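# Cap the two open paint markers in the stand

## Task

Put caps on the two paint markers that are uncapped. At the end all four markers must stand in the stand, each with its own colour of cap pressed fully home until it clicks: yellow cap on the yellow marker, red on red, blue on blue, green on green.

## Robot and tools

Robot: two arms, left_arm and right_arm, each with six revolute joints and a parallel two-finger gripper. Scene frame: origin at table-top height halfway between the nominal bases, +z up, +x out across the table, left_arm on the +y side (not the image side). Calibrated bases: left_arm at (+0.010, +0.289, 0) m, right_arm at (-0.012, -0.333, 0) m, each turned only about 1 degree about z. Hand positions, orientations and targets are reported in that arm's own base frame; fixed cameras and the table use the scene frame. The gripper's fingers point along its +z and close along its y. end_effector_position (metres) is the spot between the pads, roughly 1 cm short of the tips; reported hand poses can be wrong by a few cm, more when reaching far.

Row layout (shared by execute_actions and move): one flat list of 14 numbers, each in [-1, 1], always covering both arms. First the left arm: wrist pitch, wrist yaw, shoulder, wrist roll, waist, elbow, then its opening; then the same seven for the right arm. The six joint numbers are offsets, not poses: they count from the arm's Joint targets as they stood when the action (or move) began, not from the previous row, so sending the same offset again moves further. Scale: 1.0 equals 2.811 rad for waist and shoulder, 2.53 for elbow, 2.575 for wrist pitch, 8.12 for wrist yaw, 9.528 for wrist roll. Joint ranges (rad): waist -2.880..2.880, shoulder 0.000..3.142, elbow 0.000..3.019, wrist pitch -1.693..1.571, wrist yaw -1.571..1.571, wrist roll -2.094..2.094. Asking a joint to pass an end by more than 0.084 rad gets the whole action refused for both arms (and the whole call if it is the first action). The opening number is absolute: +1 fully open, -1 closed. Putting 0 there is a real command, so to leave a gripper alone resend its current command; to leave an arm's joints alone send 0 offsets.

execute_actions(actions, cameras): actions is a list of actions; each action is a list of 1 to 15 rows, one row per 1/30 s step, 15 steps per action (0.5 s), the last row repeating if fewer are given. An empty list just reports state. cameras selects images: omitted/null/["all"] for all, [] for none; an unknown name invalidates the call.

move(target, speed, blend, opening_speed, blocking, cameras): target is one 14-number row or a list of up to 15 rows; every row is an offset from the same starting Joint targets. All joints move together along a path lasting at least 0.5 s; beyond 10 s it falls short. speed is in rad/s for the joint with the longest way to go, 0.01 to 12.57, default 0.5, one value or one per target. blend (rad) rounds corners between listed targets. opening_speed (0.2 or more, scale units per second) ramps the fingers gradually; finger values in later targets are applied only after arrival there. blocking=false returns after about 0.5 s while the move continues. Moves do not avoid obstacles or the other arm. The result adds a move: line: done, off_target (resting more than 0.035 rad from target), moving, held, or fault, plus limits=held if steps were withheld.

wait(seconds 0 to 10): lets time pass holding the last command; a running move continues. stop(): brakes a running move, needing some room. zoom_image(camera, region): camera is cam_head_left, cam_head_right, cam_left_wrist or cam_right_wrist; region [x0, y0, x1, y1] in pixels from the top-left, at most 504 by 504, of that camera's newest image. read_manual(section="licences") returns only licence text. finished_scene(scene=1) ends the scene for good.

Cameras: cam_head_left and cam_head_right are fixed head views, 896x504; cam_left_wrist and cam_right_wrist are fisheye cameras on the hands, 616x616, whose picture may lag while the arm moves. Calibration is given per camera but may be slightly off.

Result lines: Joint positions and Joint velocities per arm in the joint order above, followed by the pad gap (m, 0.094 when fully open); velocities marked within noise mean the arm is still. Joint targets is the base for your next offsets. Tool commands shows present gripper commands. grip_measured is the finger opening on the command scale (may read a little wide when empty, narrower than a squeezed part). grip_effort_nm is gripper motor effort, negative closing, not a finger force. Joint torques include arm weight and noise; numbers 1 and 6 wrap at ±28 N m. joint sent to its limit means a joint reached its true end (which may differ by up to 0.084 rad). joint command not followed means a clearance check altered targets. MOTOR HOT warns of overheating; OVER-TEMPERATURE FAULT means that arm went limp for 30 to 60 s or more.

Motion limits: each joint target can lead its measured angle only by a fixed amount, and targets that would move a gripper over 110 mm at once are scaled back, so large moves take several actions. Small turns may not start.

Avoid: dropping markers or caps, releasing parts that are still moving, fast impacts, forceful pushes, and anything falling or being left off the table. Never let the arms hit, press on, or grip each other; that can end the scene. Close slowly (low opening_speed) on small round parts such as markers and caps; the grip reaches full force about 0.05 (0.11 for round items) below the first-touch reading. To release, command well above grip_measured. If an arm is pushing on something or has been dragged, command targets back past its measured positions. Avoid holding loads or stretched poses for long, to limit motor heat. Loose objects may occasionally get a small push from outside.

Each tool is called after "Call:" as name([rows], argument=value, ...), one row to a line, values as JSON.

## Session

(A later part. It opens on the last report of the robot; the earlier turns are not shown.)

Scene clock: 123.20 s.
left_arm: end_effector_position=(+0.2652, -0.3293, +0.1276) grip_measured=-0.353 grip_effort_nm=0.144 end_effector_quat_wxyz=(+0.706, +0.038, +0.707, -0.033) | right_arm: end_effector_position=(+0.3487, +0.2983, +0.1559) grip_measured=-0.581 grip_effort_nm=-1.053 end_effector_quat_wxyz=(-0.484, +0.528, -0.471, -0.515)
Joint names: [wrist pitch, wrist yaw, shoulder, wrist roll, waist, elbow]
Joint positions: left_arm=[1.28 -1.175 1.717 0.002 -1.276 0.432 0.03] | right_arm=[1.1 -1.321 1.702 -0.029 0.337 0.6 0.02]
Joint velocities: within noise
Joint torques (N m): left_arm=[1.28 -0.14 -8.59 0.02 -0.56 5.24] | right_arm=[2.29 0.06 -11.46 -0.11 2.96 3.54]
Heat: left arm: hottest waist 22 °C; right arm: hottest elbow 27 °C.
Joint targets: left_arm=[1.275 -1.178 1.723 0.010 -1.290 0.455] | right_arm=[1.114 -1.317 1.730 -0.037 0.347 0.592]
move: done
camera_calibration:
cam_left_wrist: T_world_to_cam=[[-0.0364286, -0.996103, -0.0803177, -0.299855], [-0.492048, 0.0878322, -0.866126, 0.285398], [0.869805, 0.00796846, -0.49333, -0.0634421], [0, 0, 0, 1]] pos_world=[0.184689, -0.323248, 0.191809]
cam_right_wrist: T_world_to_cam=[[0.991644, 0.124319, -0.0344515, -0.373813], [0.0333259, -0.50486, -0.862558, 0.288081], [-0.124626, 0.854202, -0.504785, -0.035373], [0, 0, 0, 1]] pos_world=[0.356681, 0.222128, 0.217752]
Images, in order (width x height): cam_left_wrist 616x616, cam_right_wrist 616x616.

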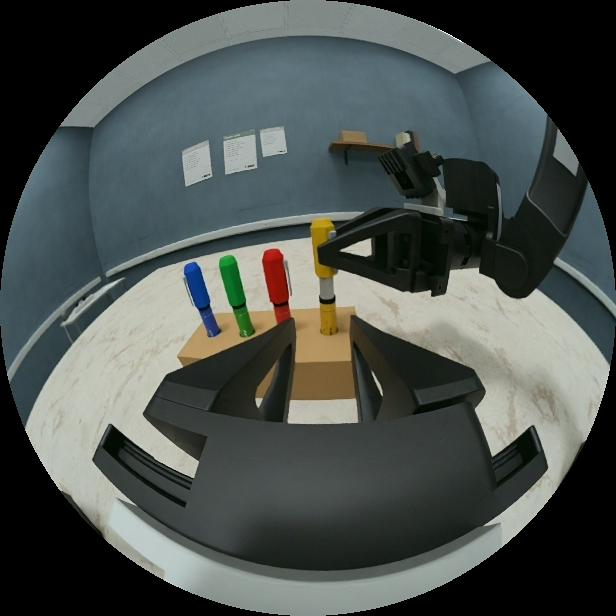

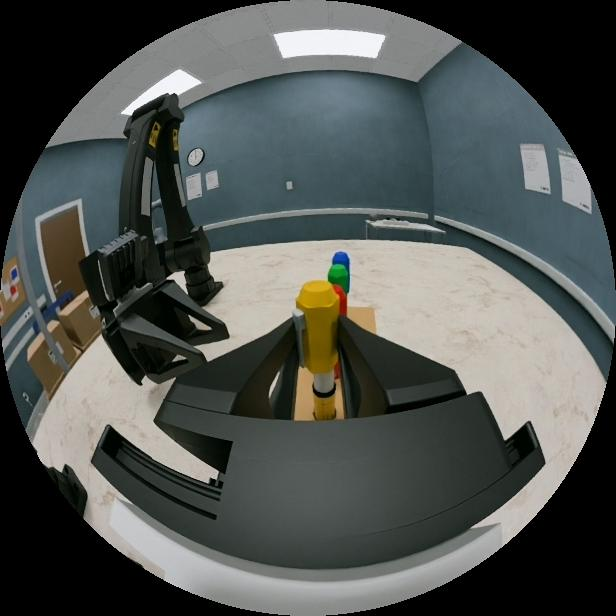

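Call:
move(target=[0,0,0,0,0,0,-0.35,0.00117,0.00076,0.00107,0,0,0,-0.78], speed=0.03, cameras=["cam_left_wrist","cam_right_wrist"])

Call:
zoom_image(camera="cam_left_wrist", region=[305, 250, 345, 310])

Call:
zoom_image(camera="cam_right_wrist", region=[297, 352, 342, 402])

Scene clock: 124.47 s.
left_arm: end_effector_position=(+0.2652, -0.3293, +0.1276) grip_measured=-0.353 grip_effort_nm=0.144 end_effector_quat_wxyz=(+0.706, +0.038, +0.707, -0.033) | right_arm: end_effector_position=(+0.3497, +0.2984, +0.1552) grip_measured=-0.581 grip_effort_nm=-1.053 end_effector_quat_wxyz=(+0.486, -0.527, +0.472, +0.513)
Joint names: [wrist pitch, wrist yaw, shoulder, wrist roll, waist, elbow]
Joint positions: left_arm=[1.28 -1.175 1.717 0.002 -1.276 0.432 0.03] | right_arm=[1.103 -1.315 1.704 -0.029 0.337 0.599 0.02]
Joint velocities: within noise
Joint torques (N m): left_arm=[1.26 -0.13 -8.53 0.02 -0.56 5.24] | right_arm=[2.32 0.06 -11.58 -0.11 2.9 3.51]
Heat: left arm: hottest waist 22 °C; right arm: hottest elbow 27 °C.
Joint targets: left_arm=[1.275 -1.178 1.723 0.010 -1.290 0.455] | right_arm=[1.117 -1.311 1.733 -0.037 0.347 0.592]
move: done
camera_calibration:
cam_left_wrist: T_world_to_cam=[[-0.0364286, -0.996103, -0.0803177, -0.299855], [-0.492048, 0.0878322, -0.866126, 0.285398], [0.869805, 0.00796846, -0.49333, -0.0634421], [0, 0, 0, 1]] pos_world=[0.184689, -0.323248, 0.191809]
cam_right_wrist: T_world_to_cam=[[0.992413, 0.118239, -0.0337053, -0.37335], [0.0308527, -0.504863, -0.862648, 0.288281], [-0.119015, 0.855063, -0.50468, -0.0379415], [0, 0, 0, 1]] pos_world=[0.357107, 0.222129, 0.216953]
Images, in order (width x height): cam_left_wrist 616x616, cam_right_wrist 616x616.

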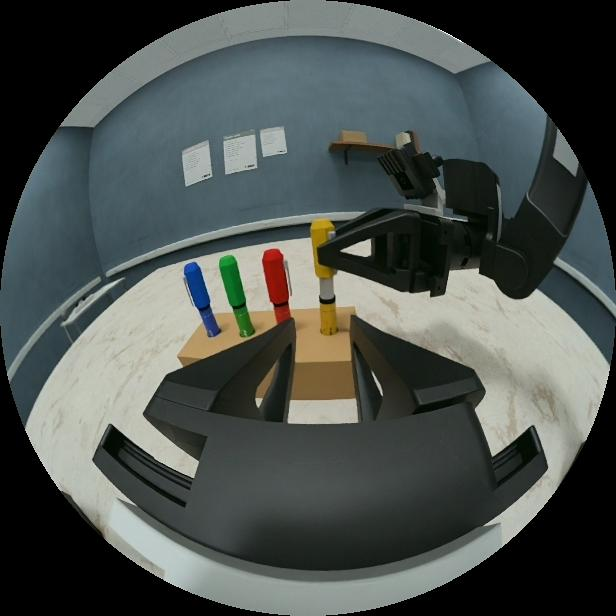

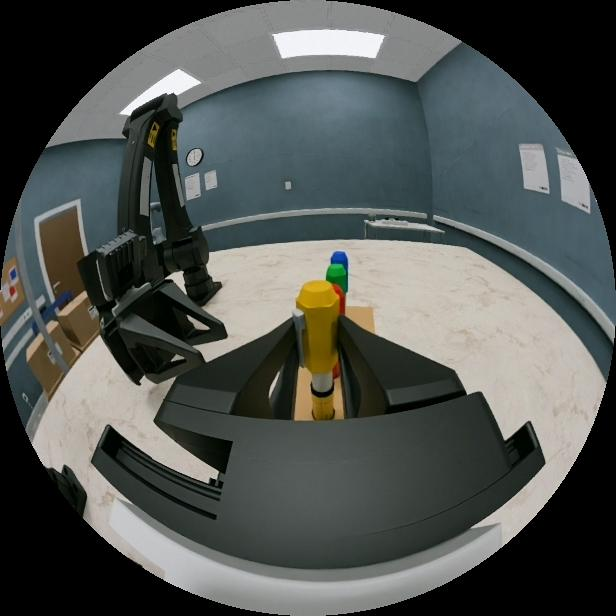

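Scaled by 8.400 from the camera's 616x616 image, which has a finer 880x880 frame.

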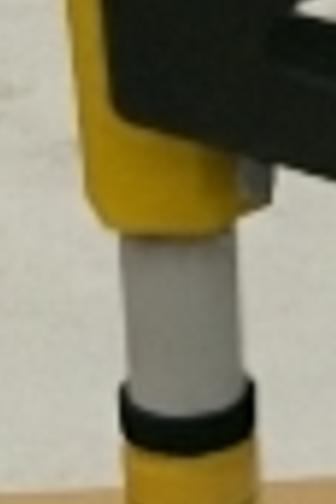

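Scaled by 10.080 from the camera's 616x616 image, which has a finer 880x880 frame.

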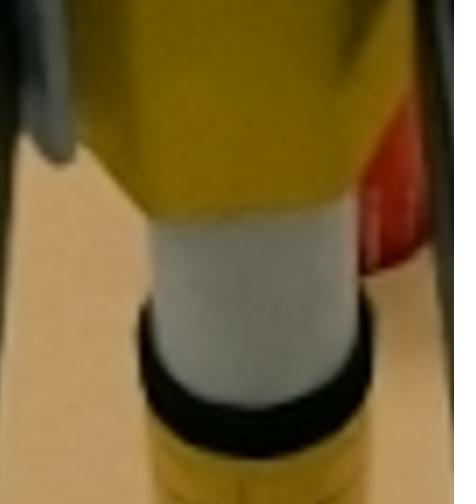

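Call:
move(target=[0,0,0,0,0,0,-0.35,0.0125,0,0.01028,0,0.00018,-0.00055,-0.78], speed=0.03, cameras=["cam_left_wrist","cam_right_wrist"])

Call:
zoom_image(camera="cam_left_wrist", region=[305, 250, 345, 310])

Call:
zoom_image(camera="cam_right_wrist", region=[297, 352, 342, 402])

Scene clock: 126.47 s.
left_arm: end_effector_position=(+0.2652, -0.3293, +0.1276) grip_measured=-0.353 grip_effort_nm=0.139 end_effector_quat_wxyz=(+0.706, +0.038, +0.707, -0.033) | right_arm: end_effector_position=(+0.3502, +0.2988, +0.1471) grip_measured=-0.581 grip_effort_nm=-1.062 end_effector_quat_wxyz=(+0.487, -0.527, +0.471, +0.513)
Joint names: [wrist pitch, wrist yaw, shoulder, wrist roll, waist, elbow]
Joint positions: left_arm=[1.28 -1.175 1.717 0.002 -1.276 0.432 0.03] | right_arm=[1.135 -1.314 1.733 -0.029 0.338 0.599 0.02]
Joint velocities: within noise
Joint torques (N m): left_arm=[1.28 -0.13 -8.53 0.02 -0.56 5.26] | right_arm=[2.18 0.06 -11.75 -0.11 2.9 3.22]
Heat: left arm: hottest waist 22 °C; right arm: hottest elbow 27 °C.
Joint targets: left_arm=[1.275 -1.178 1.723 0.010 -1.290 0.455] | right_arm=[1.149 -1.311 1.762 -0.037 0.348 0.590]
move: done
camera_calibration:
cam_left_wrist: T_world_to_cam=[[-0.0364286, -0.996103, -0.0803177, -0.299855], [-0.492048, 0.0878322, -0.866126, 0.285398], [0.869805, 0.00796846, -0.49333, -0.0634421], [0, 0, 0, 1]] pos_world=[0.184689, -0.323248, 0.191809]
cam_right_wrist: T_world_to_cam=[[0.992499, 0.118326, -0.0307495, -0.374726], [0.0333473, -0.503995, -0.863062, 0.280438], [-0.117621, 0.855563, -0.50416, -0.0429554], [0, 0, 0, 1]] pos_world=[0.357511, 0.222431, 0.208857]
Images, in order (width x height): cam_left_wrist 616x616, cam_right_wrist 616x616.

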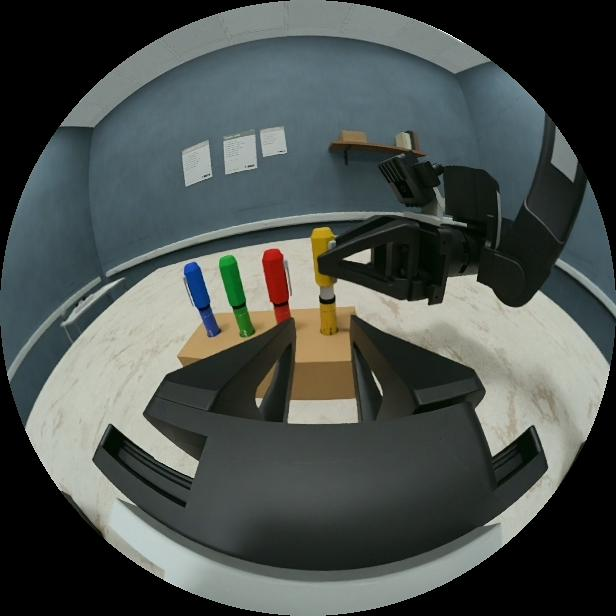

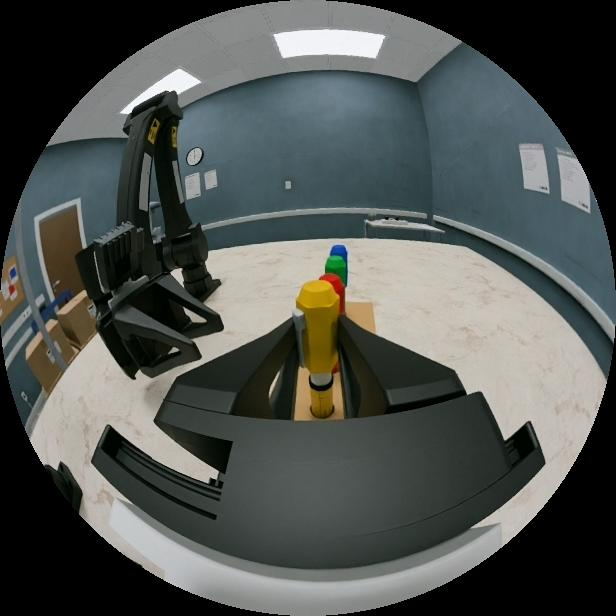

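Scaled by 8.400 from the camera's 616x616 image, which has a finer 880x880 frame.

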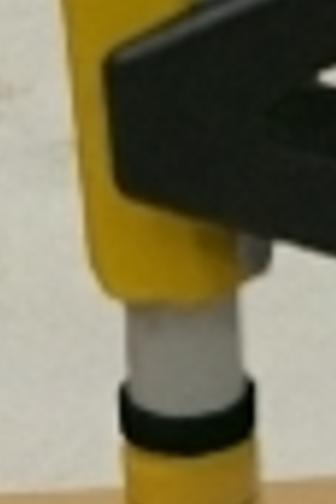

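Scaled by 10.080 from the camera's 616x616 image, which has a finer 880x880 frame.

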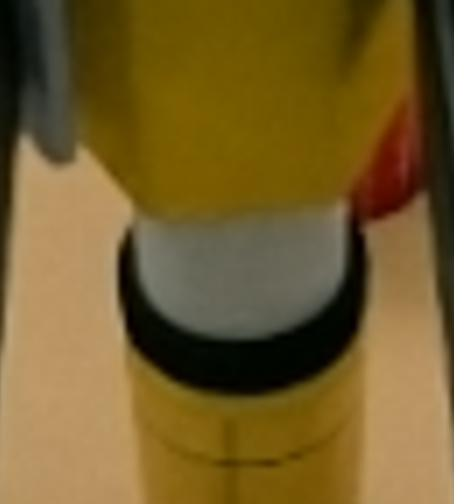

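Call:
move(target=[0,0,0,0,0,0,-0.35,0.00951,-0.00006,0.0085,0,0,-0.00059,-0.78], speed=0.03, cameras=["cam_left_wrist","cam_right_wrist"])

Call:
zoom_image(camera="cam_left_wrist", region=[305, 250, 345, 310])

Call:
zoom_image(camera="cam_right_wrist", region=[297, 352, 342, 402])

Scene clock: 127.97 s.
left_arm: end_effector_position=(+0.2652, -0.3293, +0.1276) grip_measured=-0.353 grip_effort_nm=0.139 end_effector_quat_wxyz=(+0.706, +0.038, +0.707, -0.033) | right_arm: end_effector_position=(+0.3505, +0.2989, +0.1408) grip_measured=-0.581 grip_effort_nm=-1.057 end_effector_quat_wxyz=(+0.488, -0.527, +0.471, +0.512)
Joint names: [wrist pitch, wrist yaw, shoulder, wrist roll, waist, elbow]
Joint positions: left_arm=[1.28 -1.175 1.717 0.002 -1.276 0.432 0.03] | right_arm=[1.161 -1.314 1.756 -0.029 0.338 0.599 0.02]
Joint velocities: within noise
Joint torques (N m): left_arm=[1.28 -0.13 -8.53 0.02 -0.56 5.26] | right_arm=[2.29 0.04 -11.81 -0.11 2.9 2.96]
Heat: left arm: hottest waist 22 °C; right arm: hottest elbow 27 °C.
Joint targets: left_arm=[1.275 -1.178 1.723 0.010 -1.290 0.455] | right_arm=[1.174 -1.311 1.786 -0.037 0.348 0.589]
move: done
camera_calibration:
cam_left_wrist: T_world_to_cam=[[-0.0364286, -0.996103, -0.0803177, -0.299855], [-0.492048, 0.0878322, -0.866126, 0.285398], [0.869805, 0.00796846, -0.49333, -0.0634421], [0, 0, 0, 1]] pos_world=[0.184689, -0.323248, 0.191809]
cam_right_wrist: T_world_to_cam=[[0.992565, 0.118315, -0.0285568, -0.375491], [0.0351568, -0.503326, -0.863381, 0.274183], [-0.116524, 0.855958, -0.503743, -0.0467339], [0, 0, 0, 1]] pos_world=[0.357614, 0.222432, 0.20246]
Images, in order (width x height): cam_left_wrist 616x616, cam_right_wrist 616x616.

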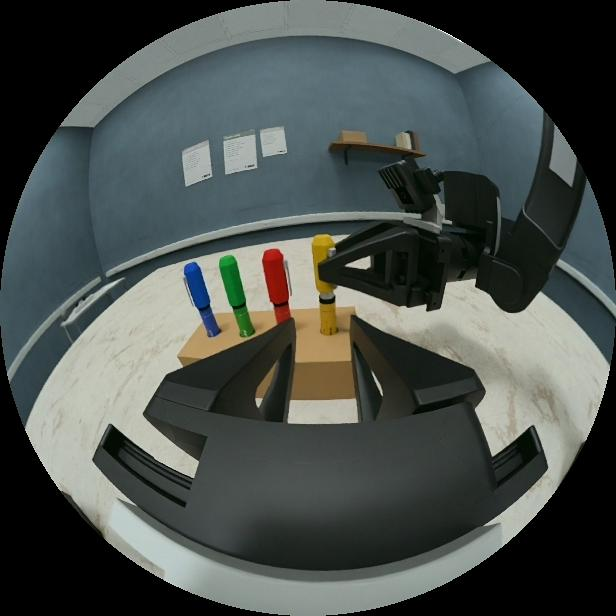

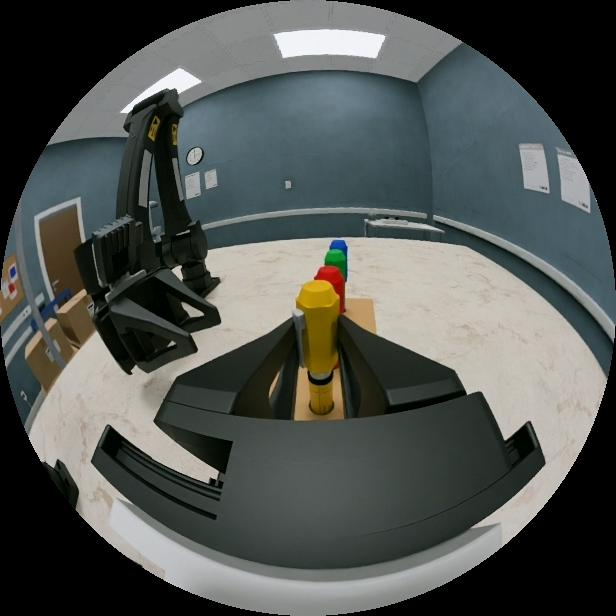

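Scaled by 8.400 from the camera's 616x616 image, which has a finer 880x880 frame.

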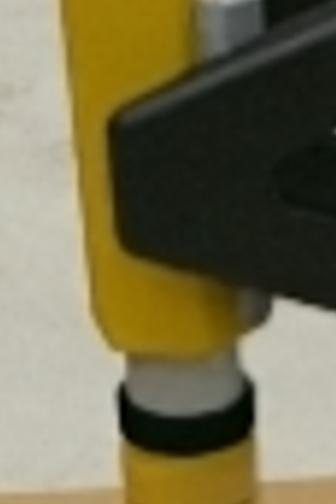

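Scaled by 10.080 from the camera's 616x616 image, which has a finer 880x880 frame.

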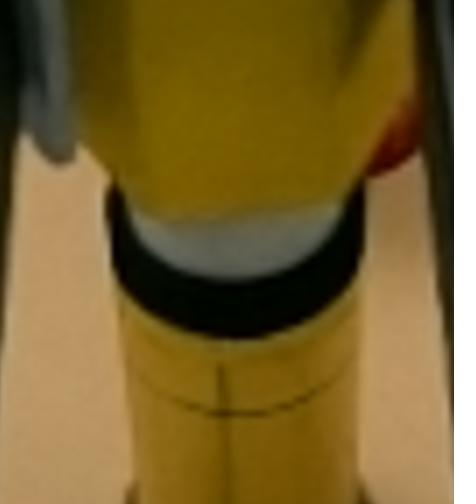

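Call:
move(target=[0,0,0,0,0,0,-0.35,0.0012,-0.00012,0.00149,0,0.00021,-0.0013,-0.78], speed=0.03, cameras=["cam_left_wrist","cam_right_wrist"])

Call:
zoom_image(camera="cam_right_wrist", region=[297, 352, 342, 402])

Scene clock: 129.03 s.
left_arm: end_effector_position=(+0.2652, -0.3293, +0.1276) grip_measured=-0.353 grip_effort_nm=0.139 end_effector_quat_wxyz=(+0.706, +0.038, +0.707, -0.033) | right_arm: end_effector_position=(+0.3494, +0.2986, +0.1405) grip_measured=-0.581 grip_effort_nm=-1.057 end_effector_quat_wxyz=(+0.489, -0.528, +0.470, +0.512)
Joint names: [wrist pitch, wrist yaw, shoulder, wrist roll, waist, elbow]
Joint positions: left_arm=[1.28 -1.175 1.717 0.002 -1.276 0.432 0.03] | right_arm=[1.167 -1.314 1.756 -0.029 0.338 0.596 0.02]
Joint velocities: within noise
Joint torques (N m): left_arm=[1.26 -0.13 -8.53 0.02 -0.5 5.26] | right_arm=[2.18 0 -11.34 -0.11 2.84 3.03]
Heat: left arm: hottest waist 22 °C; right arm: hottest elbow 27 °C.
Joint targets: left_arm=[1.275 -1.178 1.723 0.010 -1.290 0.455] | right_arm=[1.177 -1.312 1.790 -0.037 0.348 0.586]
move: done
camera_calibration:
cam_left_wrist: T_world_to_cam=[[-0.0364286, -0.996103, -0.0803177, -0.299855], [-0.492048, 0.0878322, -0.866126, 0.285398], [0.869805, 0.00796846, -0.49333, -0.0634421], [0, 0, 0, 1]] pos_world=[0.184689, -0.323248, 0.191809]
cam_right_wrist: T_world_to_cam=[[0.992593, 0.118692, -0.0258955, -0.374906], [0.037554, -0.502506, -0.863758, 0.272859], [-0.115534, 0.856388, -0.503242, -0.0473168], [0, 0, 0, 1]] pos_world=[0.356416, 0.222133, 0.202163]
Images, in order (width x height): cam_left_wrist 616x616, cam_right_wrist 616x616.

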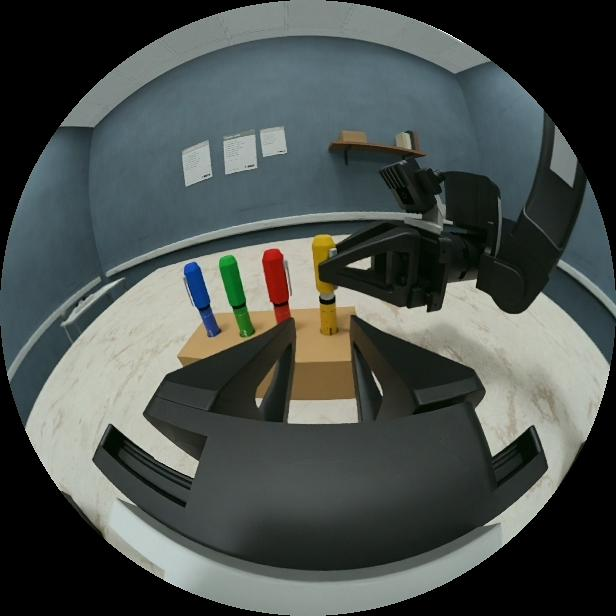

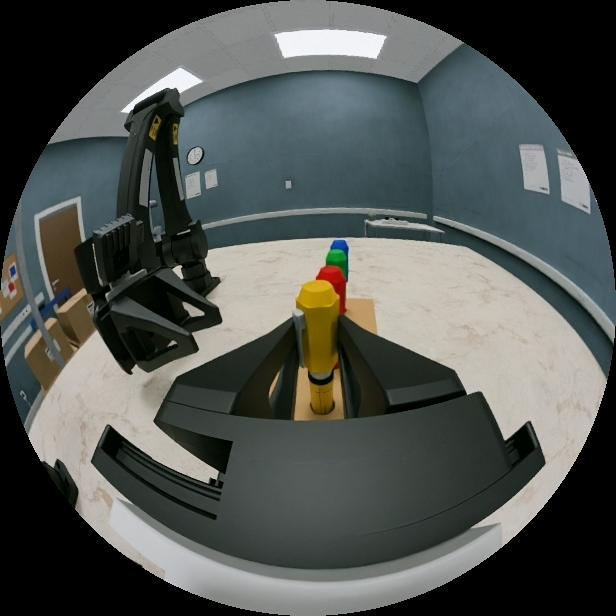

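Scaled by 10.080 from the camera's 616x616 image, which has a finer 880x880 frame.

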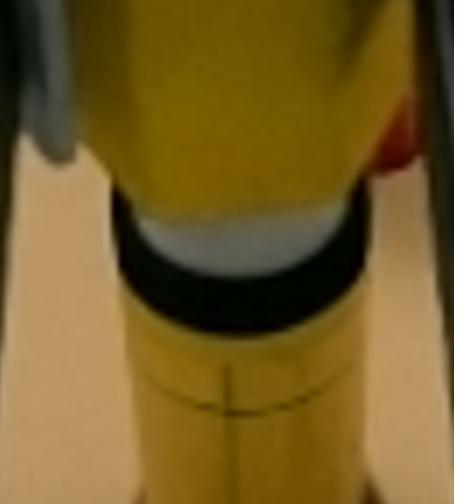

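Call:
move(target=[0,0,0,0,0,0,-0.35,0.0021,0,0.01398,0,0,-0.00514,-0.78], speed=0.04, cameras=["cam_left_wrist","cam_right_wrist"])

Call:
zoom_image(camera="cam_left_wrist", region=[305, 250, 345, 310])

Call:
zoom_image(camera="cam_right_wrist", region=[297, 352, 342, 402])

Scene clock: 132.17 s.
left_arm: end_effector_position=(+0.2652, -0.3293, +0.1276) grip_measured=-0.353 grip_effort_nm=0.139 end_effector_quat_wxyz=(+0.706, +0.038, +0.707, -0.033) | right_arm: end_effector_position=(+0.3483, +0.2981, +0.1308) grip_measured=-0.581 grip_effort_nm=-1.057 end_effector_quat_wxyz=(+0.487, -0.527, +0.473, +0.512)
Joint names: [wrist pitch, wrist yaw, shoulder, wrist roll, waist, elbow]
Joint positions: left_arm=[1.28 -1.175 1.717 0.002 -1.276 0.432 0.03] | right_arm=[1.186 -1.312 1.783 -0.033 0.338 0.591 0.02]
Joint velocities: within noise
Joint torques (N m): left_arm=[1.26 -0.13 -8.53 0.02 -0.56 5.26] | right_arm=[1.61 -0.1 -10.23 -0.04 2.9 2.19]
Heat: left arm: hottest waist 22 °C; right arm: hottest elbow 27 °C.
Joint targets: left_arm=[1.275 -1.178 1.723 0.010 -1.290 0.455] | right_arm=[1.182 -1.312 1.829 -0.037 0.348 0.572]
move: off_target (right_arm); right_arm: the shoulder is farthest, 0.047 rad from its target
camera_calibration:
cam_left_wrist: T_world_to_cam=[[-0.0364286, -0.996103, -0.0803177, -0.299855], [-0.492048, 0.0878322, -0.866126, 0.285398], [0.869805, 0.00796846, -0.49333, -0.0634421], [0, 0, 0, 1]] pos_world=[0.184689, -0.323248, 0.191809]
cam_right_wrist: T_world_to_cam=[[0.992665, 0.116352, -0.0328244, -0.372395], [0.030754, -0.505619, -0.862208, 0.267331], [-0.116916, 0.854875, -0.505489, -0.0506876], [0, 0, 0, 1]] pos_world=[0.355516, 0.221828, 0.192649]
Images, in order (width x height): cam_left_wrist 616x616, cam_right_wrist 616x616.

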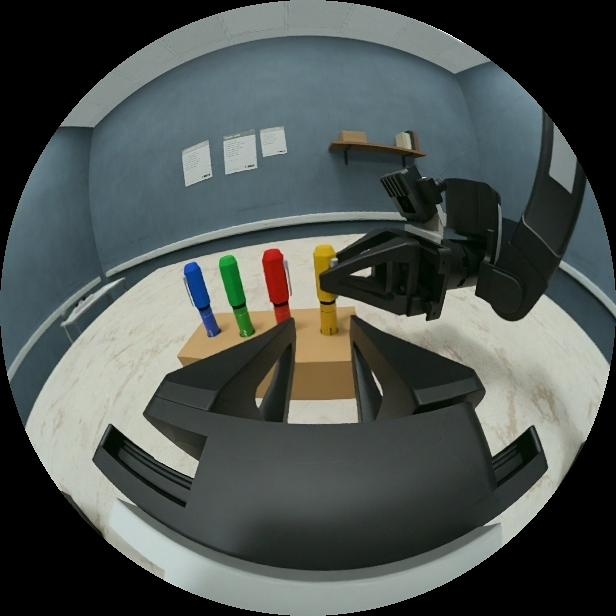

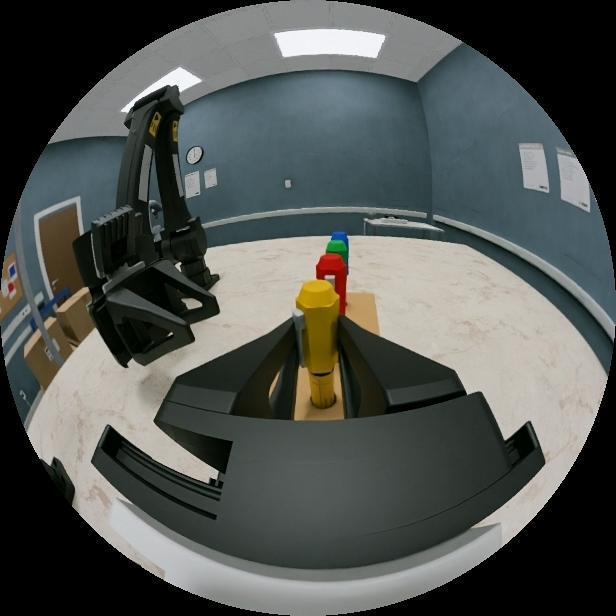

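Scaled by 8.400 from the camera's 616x616 image, which has a finer 880x880 frame.

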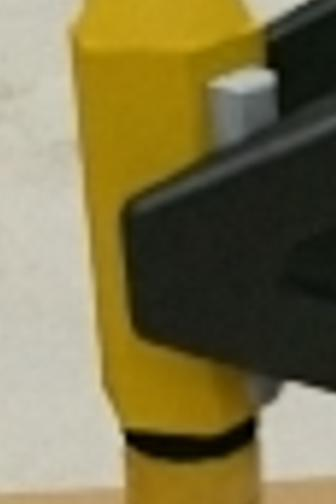

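Scaled by 10.080 from the camera's 616x616 image, which has a finer 880x880 frame.

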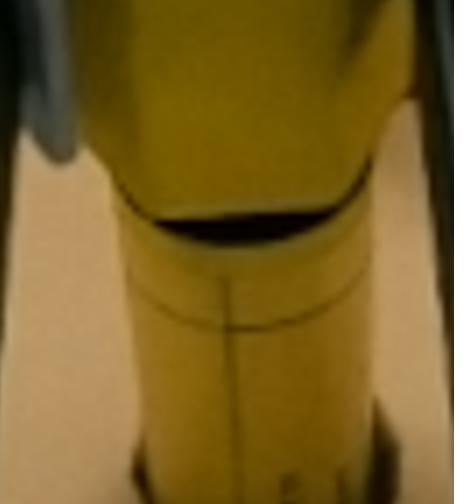

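Call:
zoom_image(camera="cam_left_wrist", region=[255, 235, 345, 335])

Call:
zoom_image(camera="cam_left_wrist", region=[180, 280, 350, 330])

Scaled by 5.040 from the camera's 616x616 image, which has a finer 880x880 frame.

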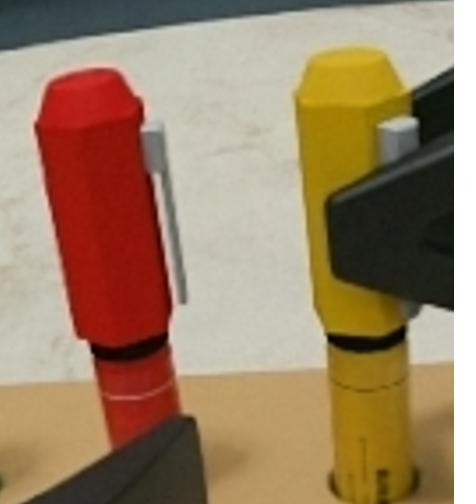

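Scaled by 2.965 from the camera's 616x616 image, which has a finer 880x880 frame.

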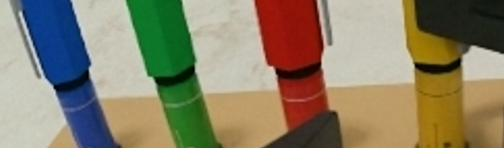

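Call:
move(target=[0,0,0,0,0,0,-0.35,-0.00676,0,0.01839,0,0,-0.01008,-0.78], speed=0.05, cameras=["cam_left_wrist","cam_right_wrist"])

Call:
zoom_image(camera="cam_left_wrist", region=[255, 235, 345, 335])

Call:
zoom_image(camera="cam_right_wrist", region=[297, 352, 342, 402])

Scene clock: 134.10 s.
left_arm: end_effector_position=(+0.2652, -0.3293, +0.1276) grip_measured=-0.353 grip_effort_nm=0.144 end_effector_quat_wxyz=(+0.706, +0.038, +0.707, -0.033) | right_arm: end_effector_position=(+0.3472, +0.2978, +0.1280) grip_measured=-0.581 grip_effort_nm=-1.057 end_effector_quat_wxyz=(+0.486, -0.526, +0.473, +0.513)
Joint names: [wrist pitch, wrist yaw, shoulder, wrist roll, waist, elbow]
Joint positions: left_arm=[1.28 -1.175 1.717 0.002 -1.276 0.432 0.03] | right_arm=[1.194 -1.312 1.79 -0.034 0.338 0.588 0.02]
Joint velocities: within noise
Joint torques (N m): left_arm=[1.28 -0.13 -8.53 0.02 -0.5 5.24] | right_arm=[0.81 -0.1 -6.18 -0.06 3.02 0.66]
Heat: left arm: hottest waist 22 °C; right arm: hottest elbow 27 °C.
Joint targets: left_arm=[1.275 -1.178 1.723 0.010 -1.290 0.455] | right_arm=[1.165 -1.312 1.881 -0.037 0.348 0.547]
move: off_target (right_arm); right_arm: the shoulder is farthest, 0.091 rad from its target
camera_calibration:
cam_left_wrist: T_world_to_cam=[[-0.0364286, -0.996103, -0.0803177, -0.299855], [-0.492048, 0.0878322, -0.866126, 0.285398], [0.869805, 0.00796846, -0.49333, -0.0634421], [0, 0, 0, 1]] pos_world=[0.184689, -0.323248, 0.191809]
cam_right_wrist: T_world_to_cam=[[0.992592, 0.116305, -0.0351188, -0.371084], [0.0288473, -0.50642, -0.861804, 0.265566], [-0.118017, 0.854407, -0.506024, -0.0513575], [0, 0, 0, 1]] pos_world=[0.354613, 0.221527, 0.189846]
Images, in order (width x height): cam_left_wrist 616x616, cam_right_wrist 616x616.

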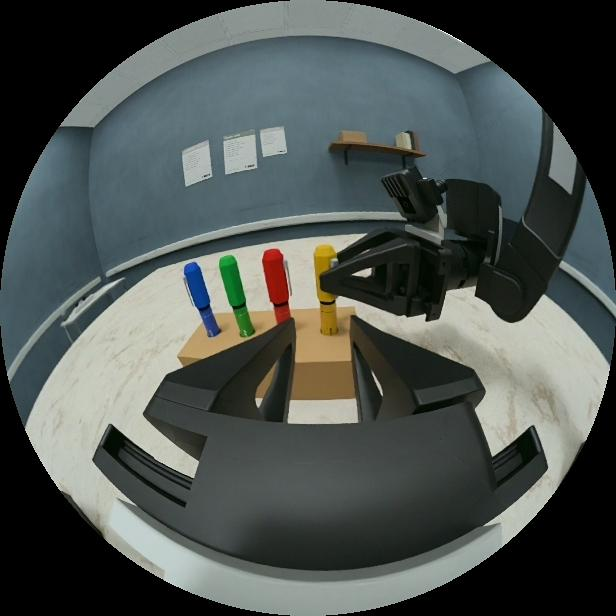

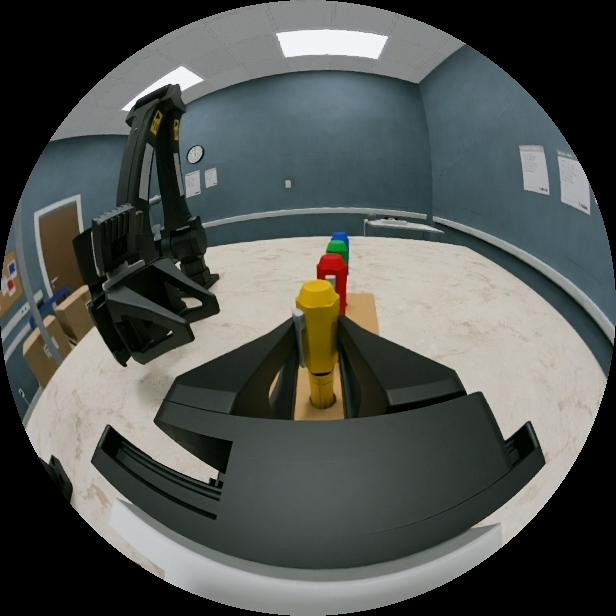

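Scaled by 5.040 from the camera's 616x616 image, which has a finer 880x880 frame.

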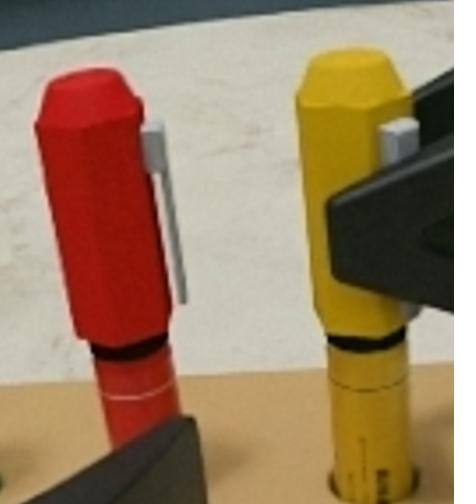

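Scaled by 10.080 from the camera's 616x616 image, which has a finer 880x880 frame.

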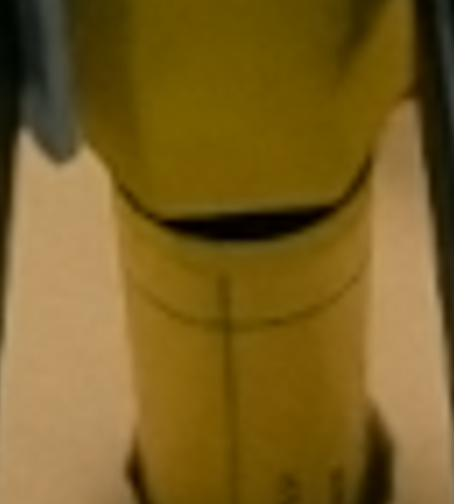

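Call:
move([
  [0,0,0,0,0,0,-0.35,0.01204,0,-0.02775,0,0,0.01581,-0.78],
  [0,0,0,0,0,0,-0.35,0.01204,0,-0.02775,0,0,0.01581,-0.35],
], speed=0.1, opening_speed=0.5, cameras=["cam_left_wrist","cam_right_wrist"])

Call:
zoom_image(camera="cam_left_wrist", region=[255, 235, 345, 335])

Call:
zoom_image(camera="cam_right_wrist", region=[270, 270, 370, 410])

Scene clock: 136.57 s.
left_arm: end_effector_position=(+0.2652, -0.3293, +0.1276) grip_measured=-0.353 grip_effort_nm=0.134 end_effector_quat_wxyz=(+0.706, +0.038, +0.707, -0.033) | right_arm: end_effector_position=(+0.3473, +0.2979, +0.1304) grip_measured=-0.354 grip_effort_nm=0.115 end_effector_quat_wxyz=(+0.490, -0.528, +0.469, +0.510)
Joint names: [wrist pitch, wrist yaw, shoulder, wrist roll, waist, elbow]
Joint positions: left_arm=[1.28 -1.175 1.717 0.002 -1.276 0.432 0.03] | right_arm=[1.204 -1.311 1.787 -0.034 0.339 0.588 0.03]
Joint velocities: within noise
Joint torques (N m): left_arm=[1.26 -0.13 -8.53 0.02 -0.56 5.24] | right_arm=[1.48 -0.15 -13.16 -0.06 2.9 3.34]
Heat: left arm: hottest waist 22 °C; right arm: hottest elbow 27 °C.
Joint targets: left_arm=[1.275 -1.178 1.723 0.010 -1.290 0.455] | right_arm=[1.196 -1.312 1.803 -0.037 0.348 0.587]
move: done
camera_calibration:
cam_left_wrist: T_world_to_cam=[[-0.0364286, -0.996103, -0.0803177, -0.299855], [-0.492048, 0.0878322, -0.866126, 0.285398], [0.869805, 0.00796846, -0.49333, -0.0634421], [0, 0, 0, 1]] pos_world=[0.184689, -0.323248, 0.191809]
cam_right_wrist: T_world_to_cam=[[0.993046, 0.115705, -0.0217091, -0.372825], [0.0396715, -0.502527, -0.863651, 0.263115], [-0.110838, 0.856784, -0.503623, -0.0537746], [0, 0, 0, 1]] pos_world=[0.353834, 0.221433, 0.192064]
Images, in order (width x height): cam_left_wrist 616x616, cam_right_wrist 616x616.

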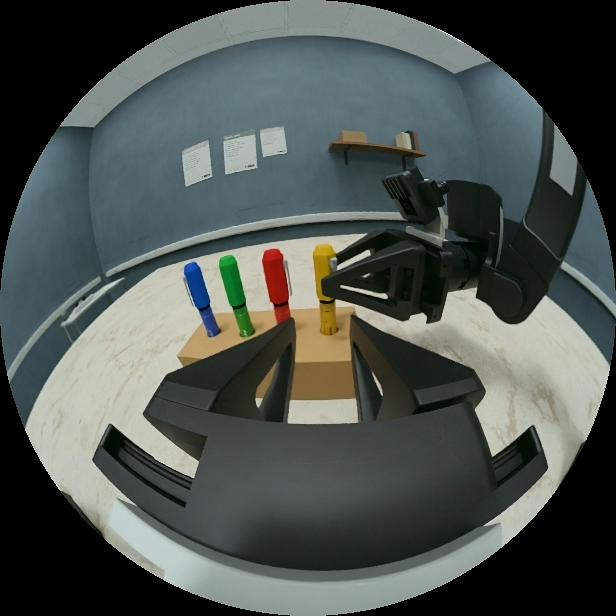

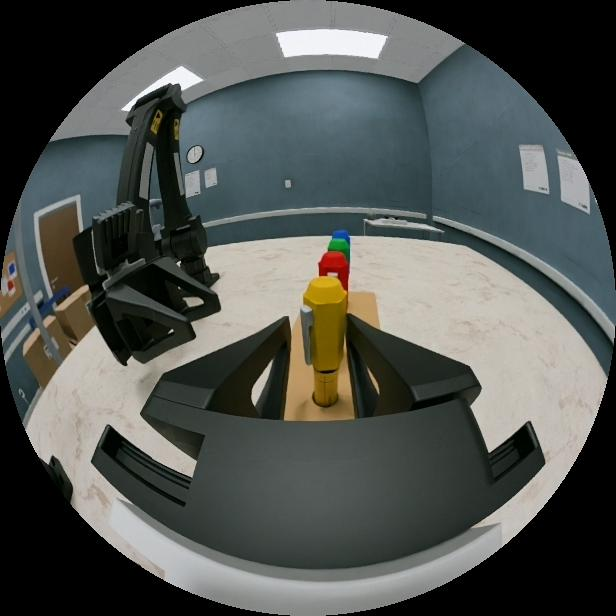

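Scaled by 5.040 from the camera's 616x616 image, which has a finer 880x880 frame.

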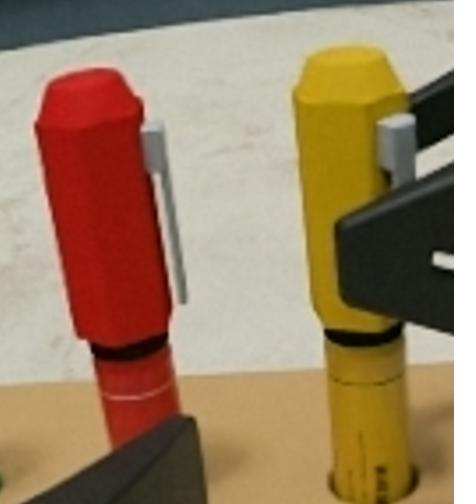

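Scaled by 3.600 from the camera's 616x616 image, which has a finer 880x880 frame.

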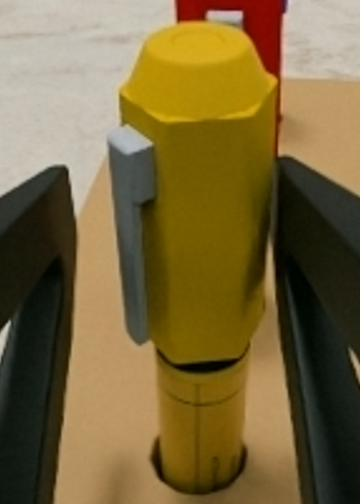

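Call:
move([
  [0,0,0,0,0,0,-0.35,0.00738,-0.00012,-0.00889,0,-0.0064,-0.00277,0.0],
  [0,0,0,0,0,0,-0.35,0.0092,-0.00986,-0.0133,0,-0.03454,-0.01032,0.0],
  [0,0,0,0,0,0,-0.35,0.01157,-0.01966,-0.01533,0,-0.06282,-0.01498,0.0],
  [0,0,0,0,0,0,-0.35,0.01258,-0.02961,-0.01622,0,-0.09157,-0.017,0.0],
], speed=[0.1,0.12,0.2,0.2], opening_speed=1.0)

Call:
zoom_image(camera="cam_right_wrist", region=[260, 240, 400, 380])

Call:
zoom_image(camera="cam_left_wrist", region=[180, 225, 360, 345])

Scene clock: 140.03 s.
left_arm: end_effector_position=(+0.2652, -0.3293, +0.1276) grip_measured=-0.353 grip_effort_nm=0.139 end_effector_quat_wxyz=(+0.706, +0.038, +0.707, -0.033) | right_arm: end_effector_position=(+0.3544, +0.2071, +0.1283) grip_measured=-0.003 grip_effort_nm=0.115 end_effector_quat_wxyz=(+0.488, -0.526, +0.473, +0.512)
Joint names: [wrist pitch, wrist yaw, shoulder, wrist roll, waist, elbow]
Joint positions: left_arm=[1.28 -1.175 1.717 0.002 -1.276 0.432 0.03] | right_arm=[1.215 -1.549 1.773 -0.034 0.098 0.552 0.047]
Joint velocities: within noise
Joint torques (N m): left_arm=[1.28 -0.13 -8.53 0.02 -0.56 5.26] | right_arm=[2.1 -0.25 -15.27 -0.06 1.32 2.66]
Heat: left arm: hottest waist 22 °C; right arm: hottest elbow 27 °C.
Joint targets: left_arm=[1.275 -1.178 1.723 0.010 -1.290 0.455] | right_arm=[1.228 -1.553 1.757 -0.037 0.091 0.544]
move: done
camera_calibration:
cam_left_wrist: T_world_to_cam=[[-0.0364286, -0.996103, -0.0803177, -0.299855], [-0.492048, 0.0878322, -0.866126, 0.285398], [0.869805, 0.00796846, -0.49333, -0.0634421], [0, 0, 0, 1]] pos_world=[0.184689, -0.323248, 0.191809]
cam_right_wrist: T_world_to_cam=[[0.992959, 0.113774, -0.0329832, -0.367495], [0.029172, -0.504721, -0.862789, 0.219552], [-0.11481, 0.855752, -0.504487, 0.0254677], [0, 0, 0, 1]] pos_world=[0.361427, 0.13083, 0.190154]

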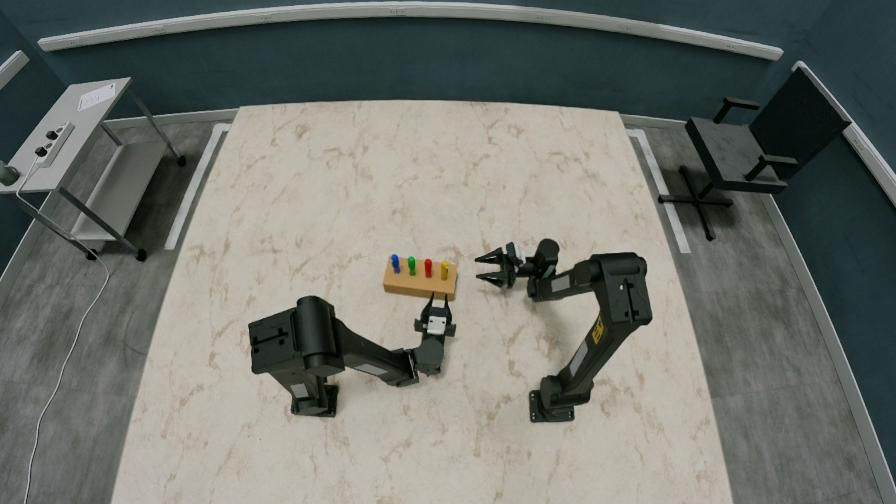

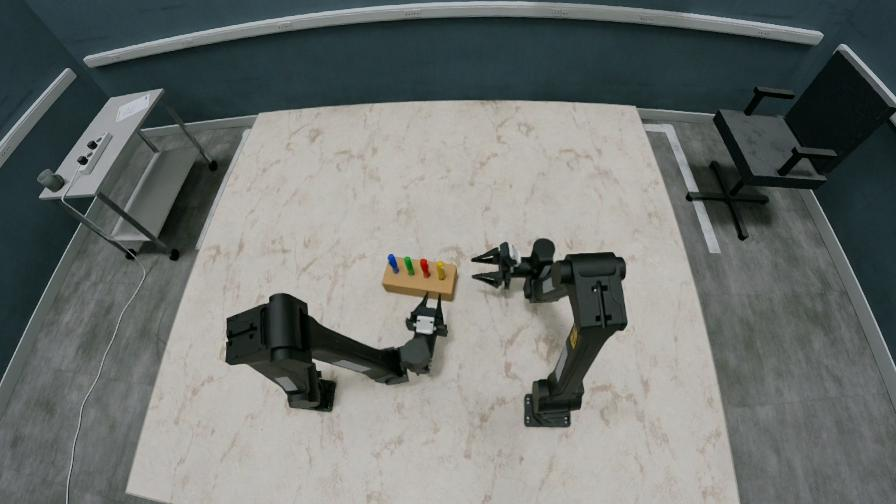

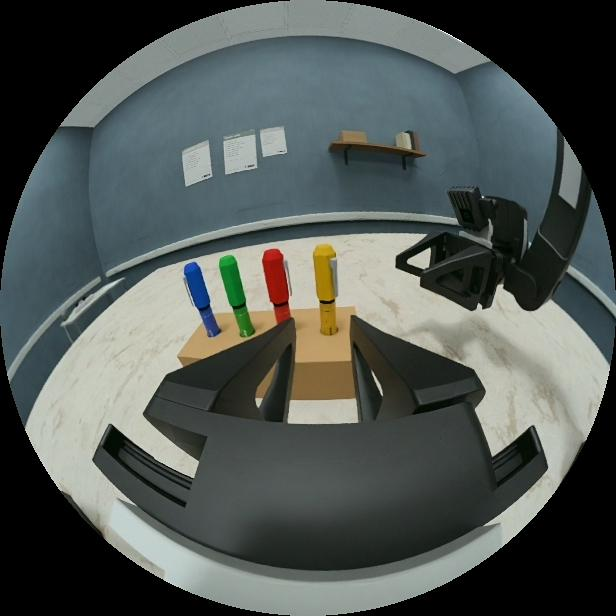

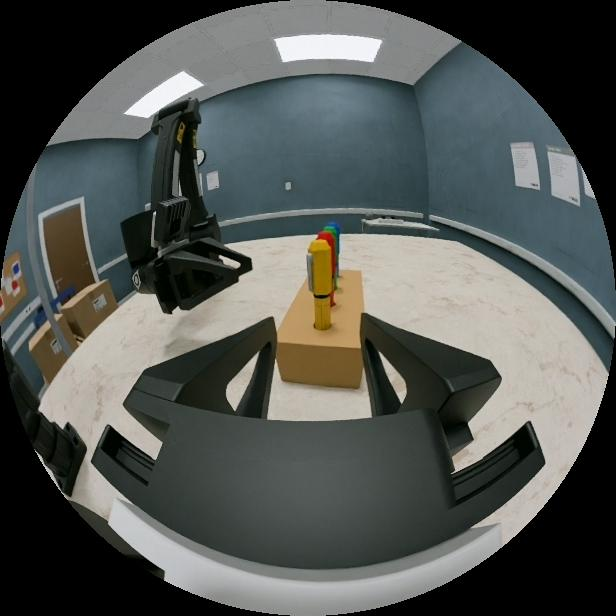

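Scaled by 3.600 from the camera's 616x616 image, which has a finer 880x880 frame.

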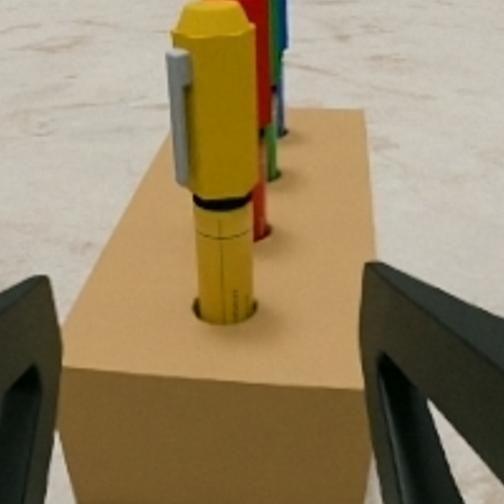

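Scaled by 2.800 from the camera's 616x616 image, which has a finer 880x880 frame.

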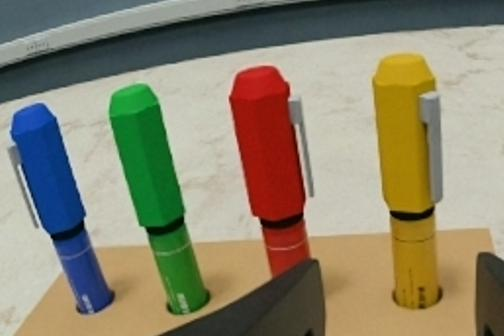

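Call:
zoom_image(camera="cam_left_wrist", region=[260, 280, 345, 340])

Call:
zoom_image(camera="cam_left_wrist", region=[185, 280, 270, 340])

Call:
zoom_image(camera="cam_right_wrist", region=[290, 215, 350, 335])

Scaled by 5.929 from the camera's 616x616 image, which has a finer 880x880 frame.

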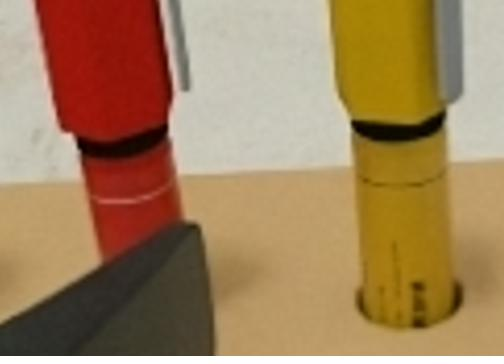

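Scaled by 5.929 from the camera's 616x616 image, which has a finer 880x880 frame.

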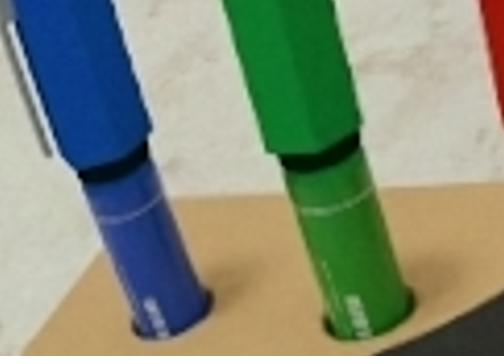

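Scaled by 4.200 from the camera's 616x616 image, which has a finer 880x880 frame.

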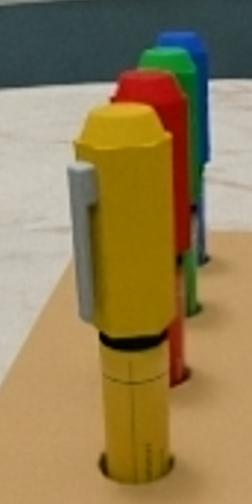

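Call:
finished_scene(scene=1)

The scene is finished: the task was done.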